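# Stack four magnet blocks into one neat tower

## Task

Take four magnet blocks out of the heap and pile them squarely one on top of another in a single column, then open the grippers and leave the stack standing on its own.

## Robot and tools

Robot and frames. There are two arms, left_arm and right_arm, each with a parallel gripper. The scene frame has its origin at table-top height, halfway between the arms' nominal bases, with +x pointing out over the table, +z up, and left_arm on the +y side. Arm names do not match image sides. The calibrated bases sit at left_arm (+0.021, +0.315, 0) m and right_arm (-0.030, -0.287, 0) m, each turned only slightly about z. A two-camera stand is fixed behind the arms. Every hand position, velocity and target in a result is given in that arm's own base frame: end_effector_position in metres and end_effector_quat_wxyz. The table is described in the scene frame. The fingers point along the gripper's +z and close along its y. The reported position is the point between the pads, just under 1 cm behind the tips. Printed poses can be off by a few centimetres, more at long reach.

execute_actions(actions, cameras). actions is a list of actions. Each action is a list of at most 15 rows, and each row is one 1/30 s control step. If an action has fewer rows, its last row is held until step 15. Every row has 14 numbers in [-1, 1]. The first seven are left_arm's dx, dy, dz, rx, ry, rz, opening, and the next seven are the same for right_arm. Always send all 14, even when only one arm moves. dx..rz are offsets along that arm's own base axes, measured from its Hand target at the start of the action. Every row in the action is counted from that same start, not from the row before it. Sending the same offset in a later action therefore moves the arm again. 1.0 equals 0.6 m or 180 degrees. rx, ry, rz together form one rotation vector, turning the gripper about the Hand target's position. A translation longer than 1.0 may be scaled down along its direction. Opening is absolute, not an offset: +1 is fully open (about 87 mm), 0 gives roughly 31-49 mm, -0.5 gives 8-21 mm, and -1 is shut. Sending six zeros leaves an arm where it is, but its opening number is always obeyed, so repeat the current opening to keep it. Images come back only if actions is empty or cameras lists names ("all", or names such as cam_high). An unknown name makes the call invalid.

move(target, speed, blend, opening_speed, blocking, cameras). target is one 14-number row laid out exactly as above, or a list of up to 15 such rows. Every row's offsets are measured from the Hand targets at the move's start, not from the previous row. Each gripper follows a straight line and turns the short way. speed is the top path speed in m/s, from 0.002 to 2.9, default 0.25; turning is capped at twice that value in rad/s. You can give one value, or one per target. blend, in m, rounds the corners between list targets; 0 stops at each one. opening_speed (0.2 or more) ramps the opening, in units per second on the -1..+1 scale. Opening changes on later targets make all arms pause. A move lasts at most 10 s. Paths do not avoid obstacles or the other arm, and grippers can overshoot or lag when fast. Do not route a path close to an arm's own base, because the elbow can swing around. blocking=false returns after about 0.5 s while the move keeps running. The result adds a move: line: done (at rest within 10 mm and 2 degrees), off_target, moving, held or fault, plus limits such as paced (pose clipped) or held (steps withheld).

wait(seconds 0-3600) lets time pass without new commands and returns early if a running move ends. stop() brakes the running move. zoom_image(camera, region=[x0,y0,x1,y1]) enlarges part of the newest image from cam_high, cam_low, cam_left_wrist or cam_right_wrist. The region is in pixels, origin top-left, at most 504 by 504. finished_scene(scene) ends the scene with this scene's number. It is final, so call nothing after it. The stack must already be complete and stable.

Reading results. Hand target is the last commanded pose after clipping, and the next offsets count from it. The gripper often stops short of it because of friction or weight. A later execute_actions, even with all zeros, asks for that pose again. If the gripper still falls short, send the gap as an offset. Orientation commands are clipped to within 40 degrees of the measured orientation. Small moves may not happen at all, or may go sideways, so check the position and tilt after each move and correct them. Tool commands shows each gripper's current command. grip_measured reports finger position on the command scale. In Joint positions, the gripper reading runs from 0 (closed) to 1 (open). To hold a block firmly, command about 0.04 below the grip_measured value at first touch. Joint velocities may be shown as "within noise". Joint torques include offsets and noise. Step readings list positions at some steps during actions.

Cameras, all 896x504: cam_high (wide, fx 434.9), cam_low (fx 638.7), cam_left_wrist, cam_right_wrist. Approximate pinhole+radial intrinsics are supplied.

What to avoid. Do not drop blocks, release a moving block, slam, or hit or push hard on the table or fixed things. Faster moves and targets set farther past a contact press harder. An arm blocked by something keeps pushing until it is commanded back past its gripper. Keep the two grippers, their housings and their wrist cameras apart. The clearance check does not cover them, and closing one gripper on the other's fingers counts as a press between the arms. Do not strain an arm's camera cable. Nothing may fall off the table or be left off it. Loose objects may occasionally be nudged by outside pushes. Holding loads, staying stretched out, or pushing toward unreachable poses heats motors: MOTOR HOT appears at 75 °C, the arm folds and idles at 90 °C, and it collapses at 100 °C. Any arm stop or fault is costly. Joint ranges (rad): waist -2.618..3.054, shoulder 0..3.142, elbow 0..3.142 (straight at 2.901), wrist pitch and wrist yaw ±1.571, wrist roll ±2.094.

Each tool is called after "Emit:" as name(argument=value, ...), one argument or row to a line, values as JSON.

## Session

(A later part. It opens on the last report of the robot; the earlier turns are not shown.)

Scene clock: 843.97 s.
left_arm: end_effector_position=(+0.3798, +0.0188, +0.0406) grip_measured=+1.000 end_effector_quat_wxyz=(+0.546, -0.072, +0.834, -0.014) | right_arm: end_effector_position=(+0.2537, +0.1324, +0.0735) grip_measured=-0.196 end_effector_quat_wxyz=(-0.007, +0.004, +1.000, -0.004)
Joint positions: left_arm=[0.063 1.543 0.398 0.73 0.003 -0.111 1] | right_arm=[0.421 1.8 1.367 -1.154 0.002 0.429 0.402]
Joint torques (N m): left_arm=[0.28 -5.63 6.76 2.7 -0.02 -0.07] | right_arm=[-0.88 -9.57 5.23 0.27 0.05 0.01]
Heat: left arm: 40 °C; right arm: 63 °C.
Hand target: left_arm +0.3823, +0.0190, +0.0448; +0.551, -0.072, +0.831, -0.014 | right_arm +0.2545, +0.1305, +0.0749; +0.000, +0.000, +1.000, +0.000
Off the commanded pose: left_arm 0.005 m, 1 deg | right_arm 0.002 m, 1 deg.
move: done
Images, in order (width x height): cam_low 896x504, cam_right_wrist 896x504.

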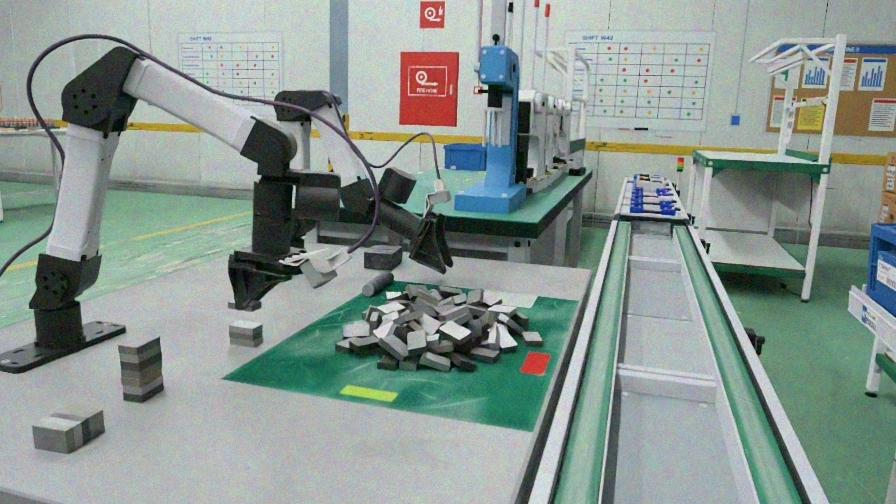

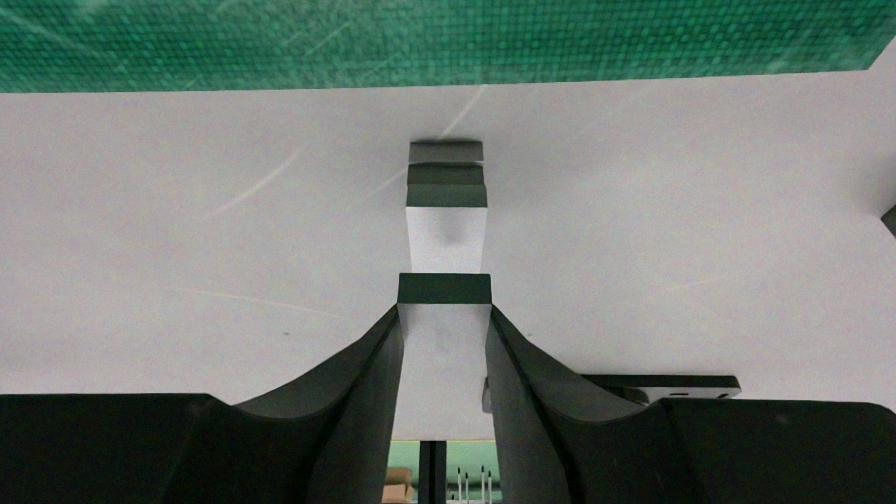

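Emit:
move(
  target=[0,0,0,0,0,0,1,0.003,0,-0.044,0,0,0,-0.38],
  speed=0.06,
  cameras=["cam_low"],
)

Emit:
zoom_image(
  camera="cam_low",
  region=[190, 260, 310, 370],
)

Scene clock: 853.33 s.
left_arm: end_effector_position=(+0.3798, +0.0188, +0.0406) grip_measured=+1.000 end_effector_quat_wxyz=(+0.546, -0.072, +0.834, -0.014) | right_arm: end_effector_position=(+0.2561, +0.1334, +0.0546) grip_measured=-0.196 end_effector_quat_wxyz=(+0.005, +0.003, +1.000, +0.002)
Joint positions: left_arm=[0.063 1.543 0.398 0.73 0.003 -0.111 1] | right_arm=[0.421 1.8 1.295 -1.054 0.002 0.427 0.402]
Joint torques (N m): left_arm=[0.29 -5.59 6.72 2.68 -0.03 -0.07] | right_arm=[-1.07 -7.21 5.35 0.33 0.07 0.01]
Heat: left arm: 40 °C; right arm: 60 °C.
Hand target: left_arm +0.3823, +0.0190, +0.0448; +0.551, -0.072, +0.831, -0.014 | right_arm +0.2564, +0.1305, +0.0485; +0.000, +0.000, +1.000, +0.000
Off the commanded pose: left_arm 0.005 m, 1 deg | right_arm 0.007 m, 1 deg.
move: done

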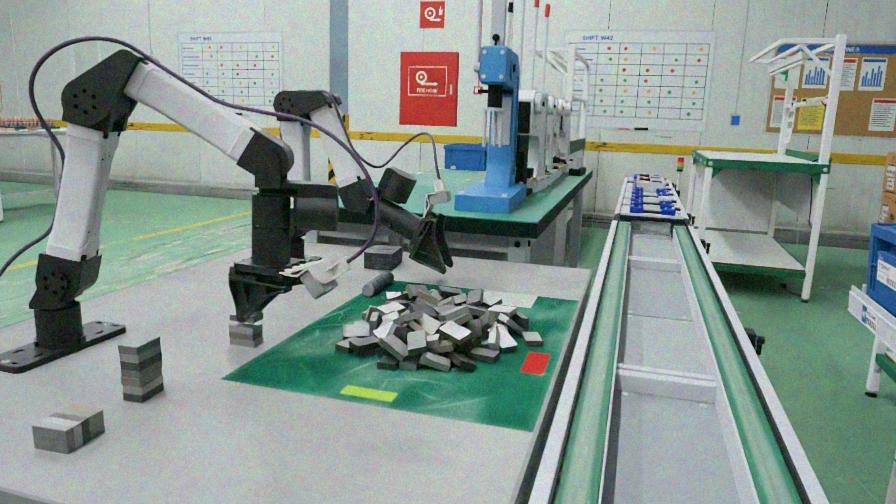

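Scaled by 4.200 from the camera's image (finer frame: 1280x720).

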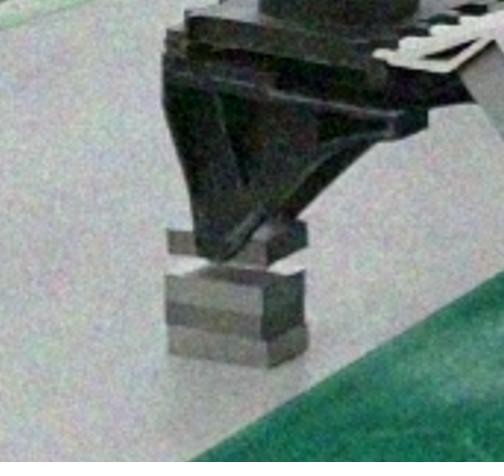

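Emit:
move(
  target=[
    [0,0,0,0,0,0,1,-0.0015,-0.002,-0.0125,0,0,0,-0.38],
    [0,0,0,0,0,0,1,-0.0015,-0.002,-0.0125,0,0,0,0.05],
    [0,0,0,0,0,0,1,-0.0015,0.001,0.06,0,0,0,0.05],
    [0,0,0,0,0,0,1,0,0.12,0.2,0,0,0,0.05],
  ],
  speed=[0.05,0.1,0.08,0.25],
  opening_speed=0.8,
  cameras=["cam_right_wrist","cam_low"],
)

Emit:
zoom_image(
  camera="cam_low",
  region=[190, 260, 310, 370],
)

Scene clock: 863.07 s.
left_arm: end_effector_position=(+0.3798, +0.0188, +0.0406) grip_measured=+1.000 end_effector_quat_wxyz=(+0.546, -0.072, +0.834, -0.014) | right_arm: end_effector_position=(+0.2558, +0.1999, +0.1668) grip_measured=+0.050 end_effector_quat_wxyz=(+0.003, -0.006, +1.000, +0.001)
Joint positions: left_arm=[0.063 1.543 0.398 0.73 0.003 -0.111 1] | right_arm=[0.594 1.922 1.903 -1.545 0.002 0.581 0.525]
Joint torques (N m): left_arm=[0.28 -5.59 6.79 2.7 -0.02 -0.07] | right_arm=[0.02 -8.18 8.58 0.07 0.06 0.24]
Heat: left arm: 40 °C; right arm: 57 °C.
Hand target: left_arm +0.3823, +0.0190, +0.0448; +0.551, -0.072, +0.831, -0.014 | right_arm +0.2563, +0.2025, +0.1685; +0.000, +0.000, +1.000, +0.000
Off the commanded pose: left_arm 0.005 m, 1 deg | right_arm 0.003 m, 1 deg.
move: done
Images, in order (width x height): cam_low 896x504, cam_right_wrist 896x504.

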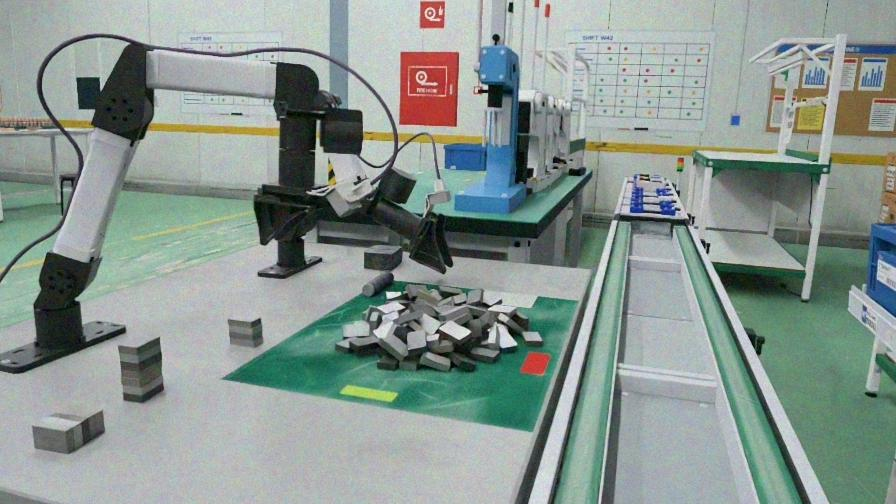

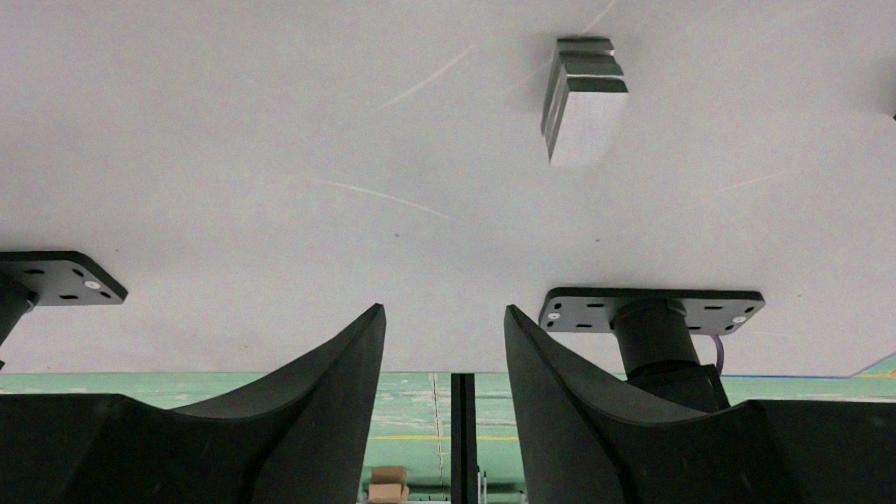

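Scaled by 4.200 from the camera's image (finer frame: 1280x720).

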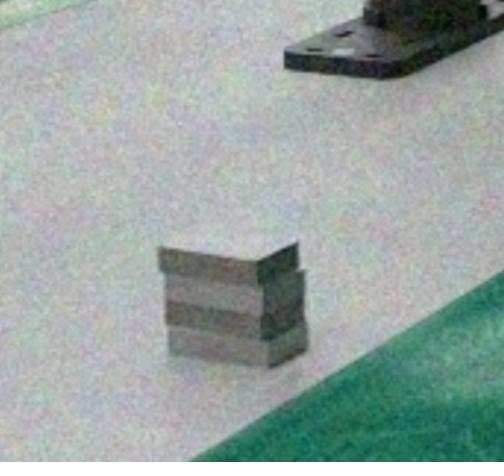

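Emit:
finished_scene(
  scene=2,
)

The scene is finished: the task was done.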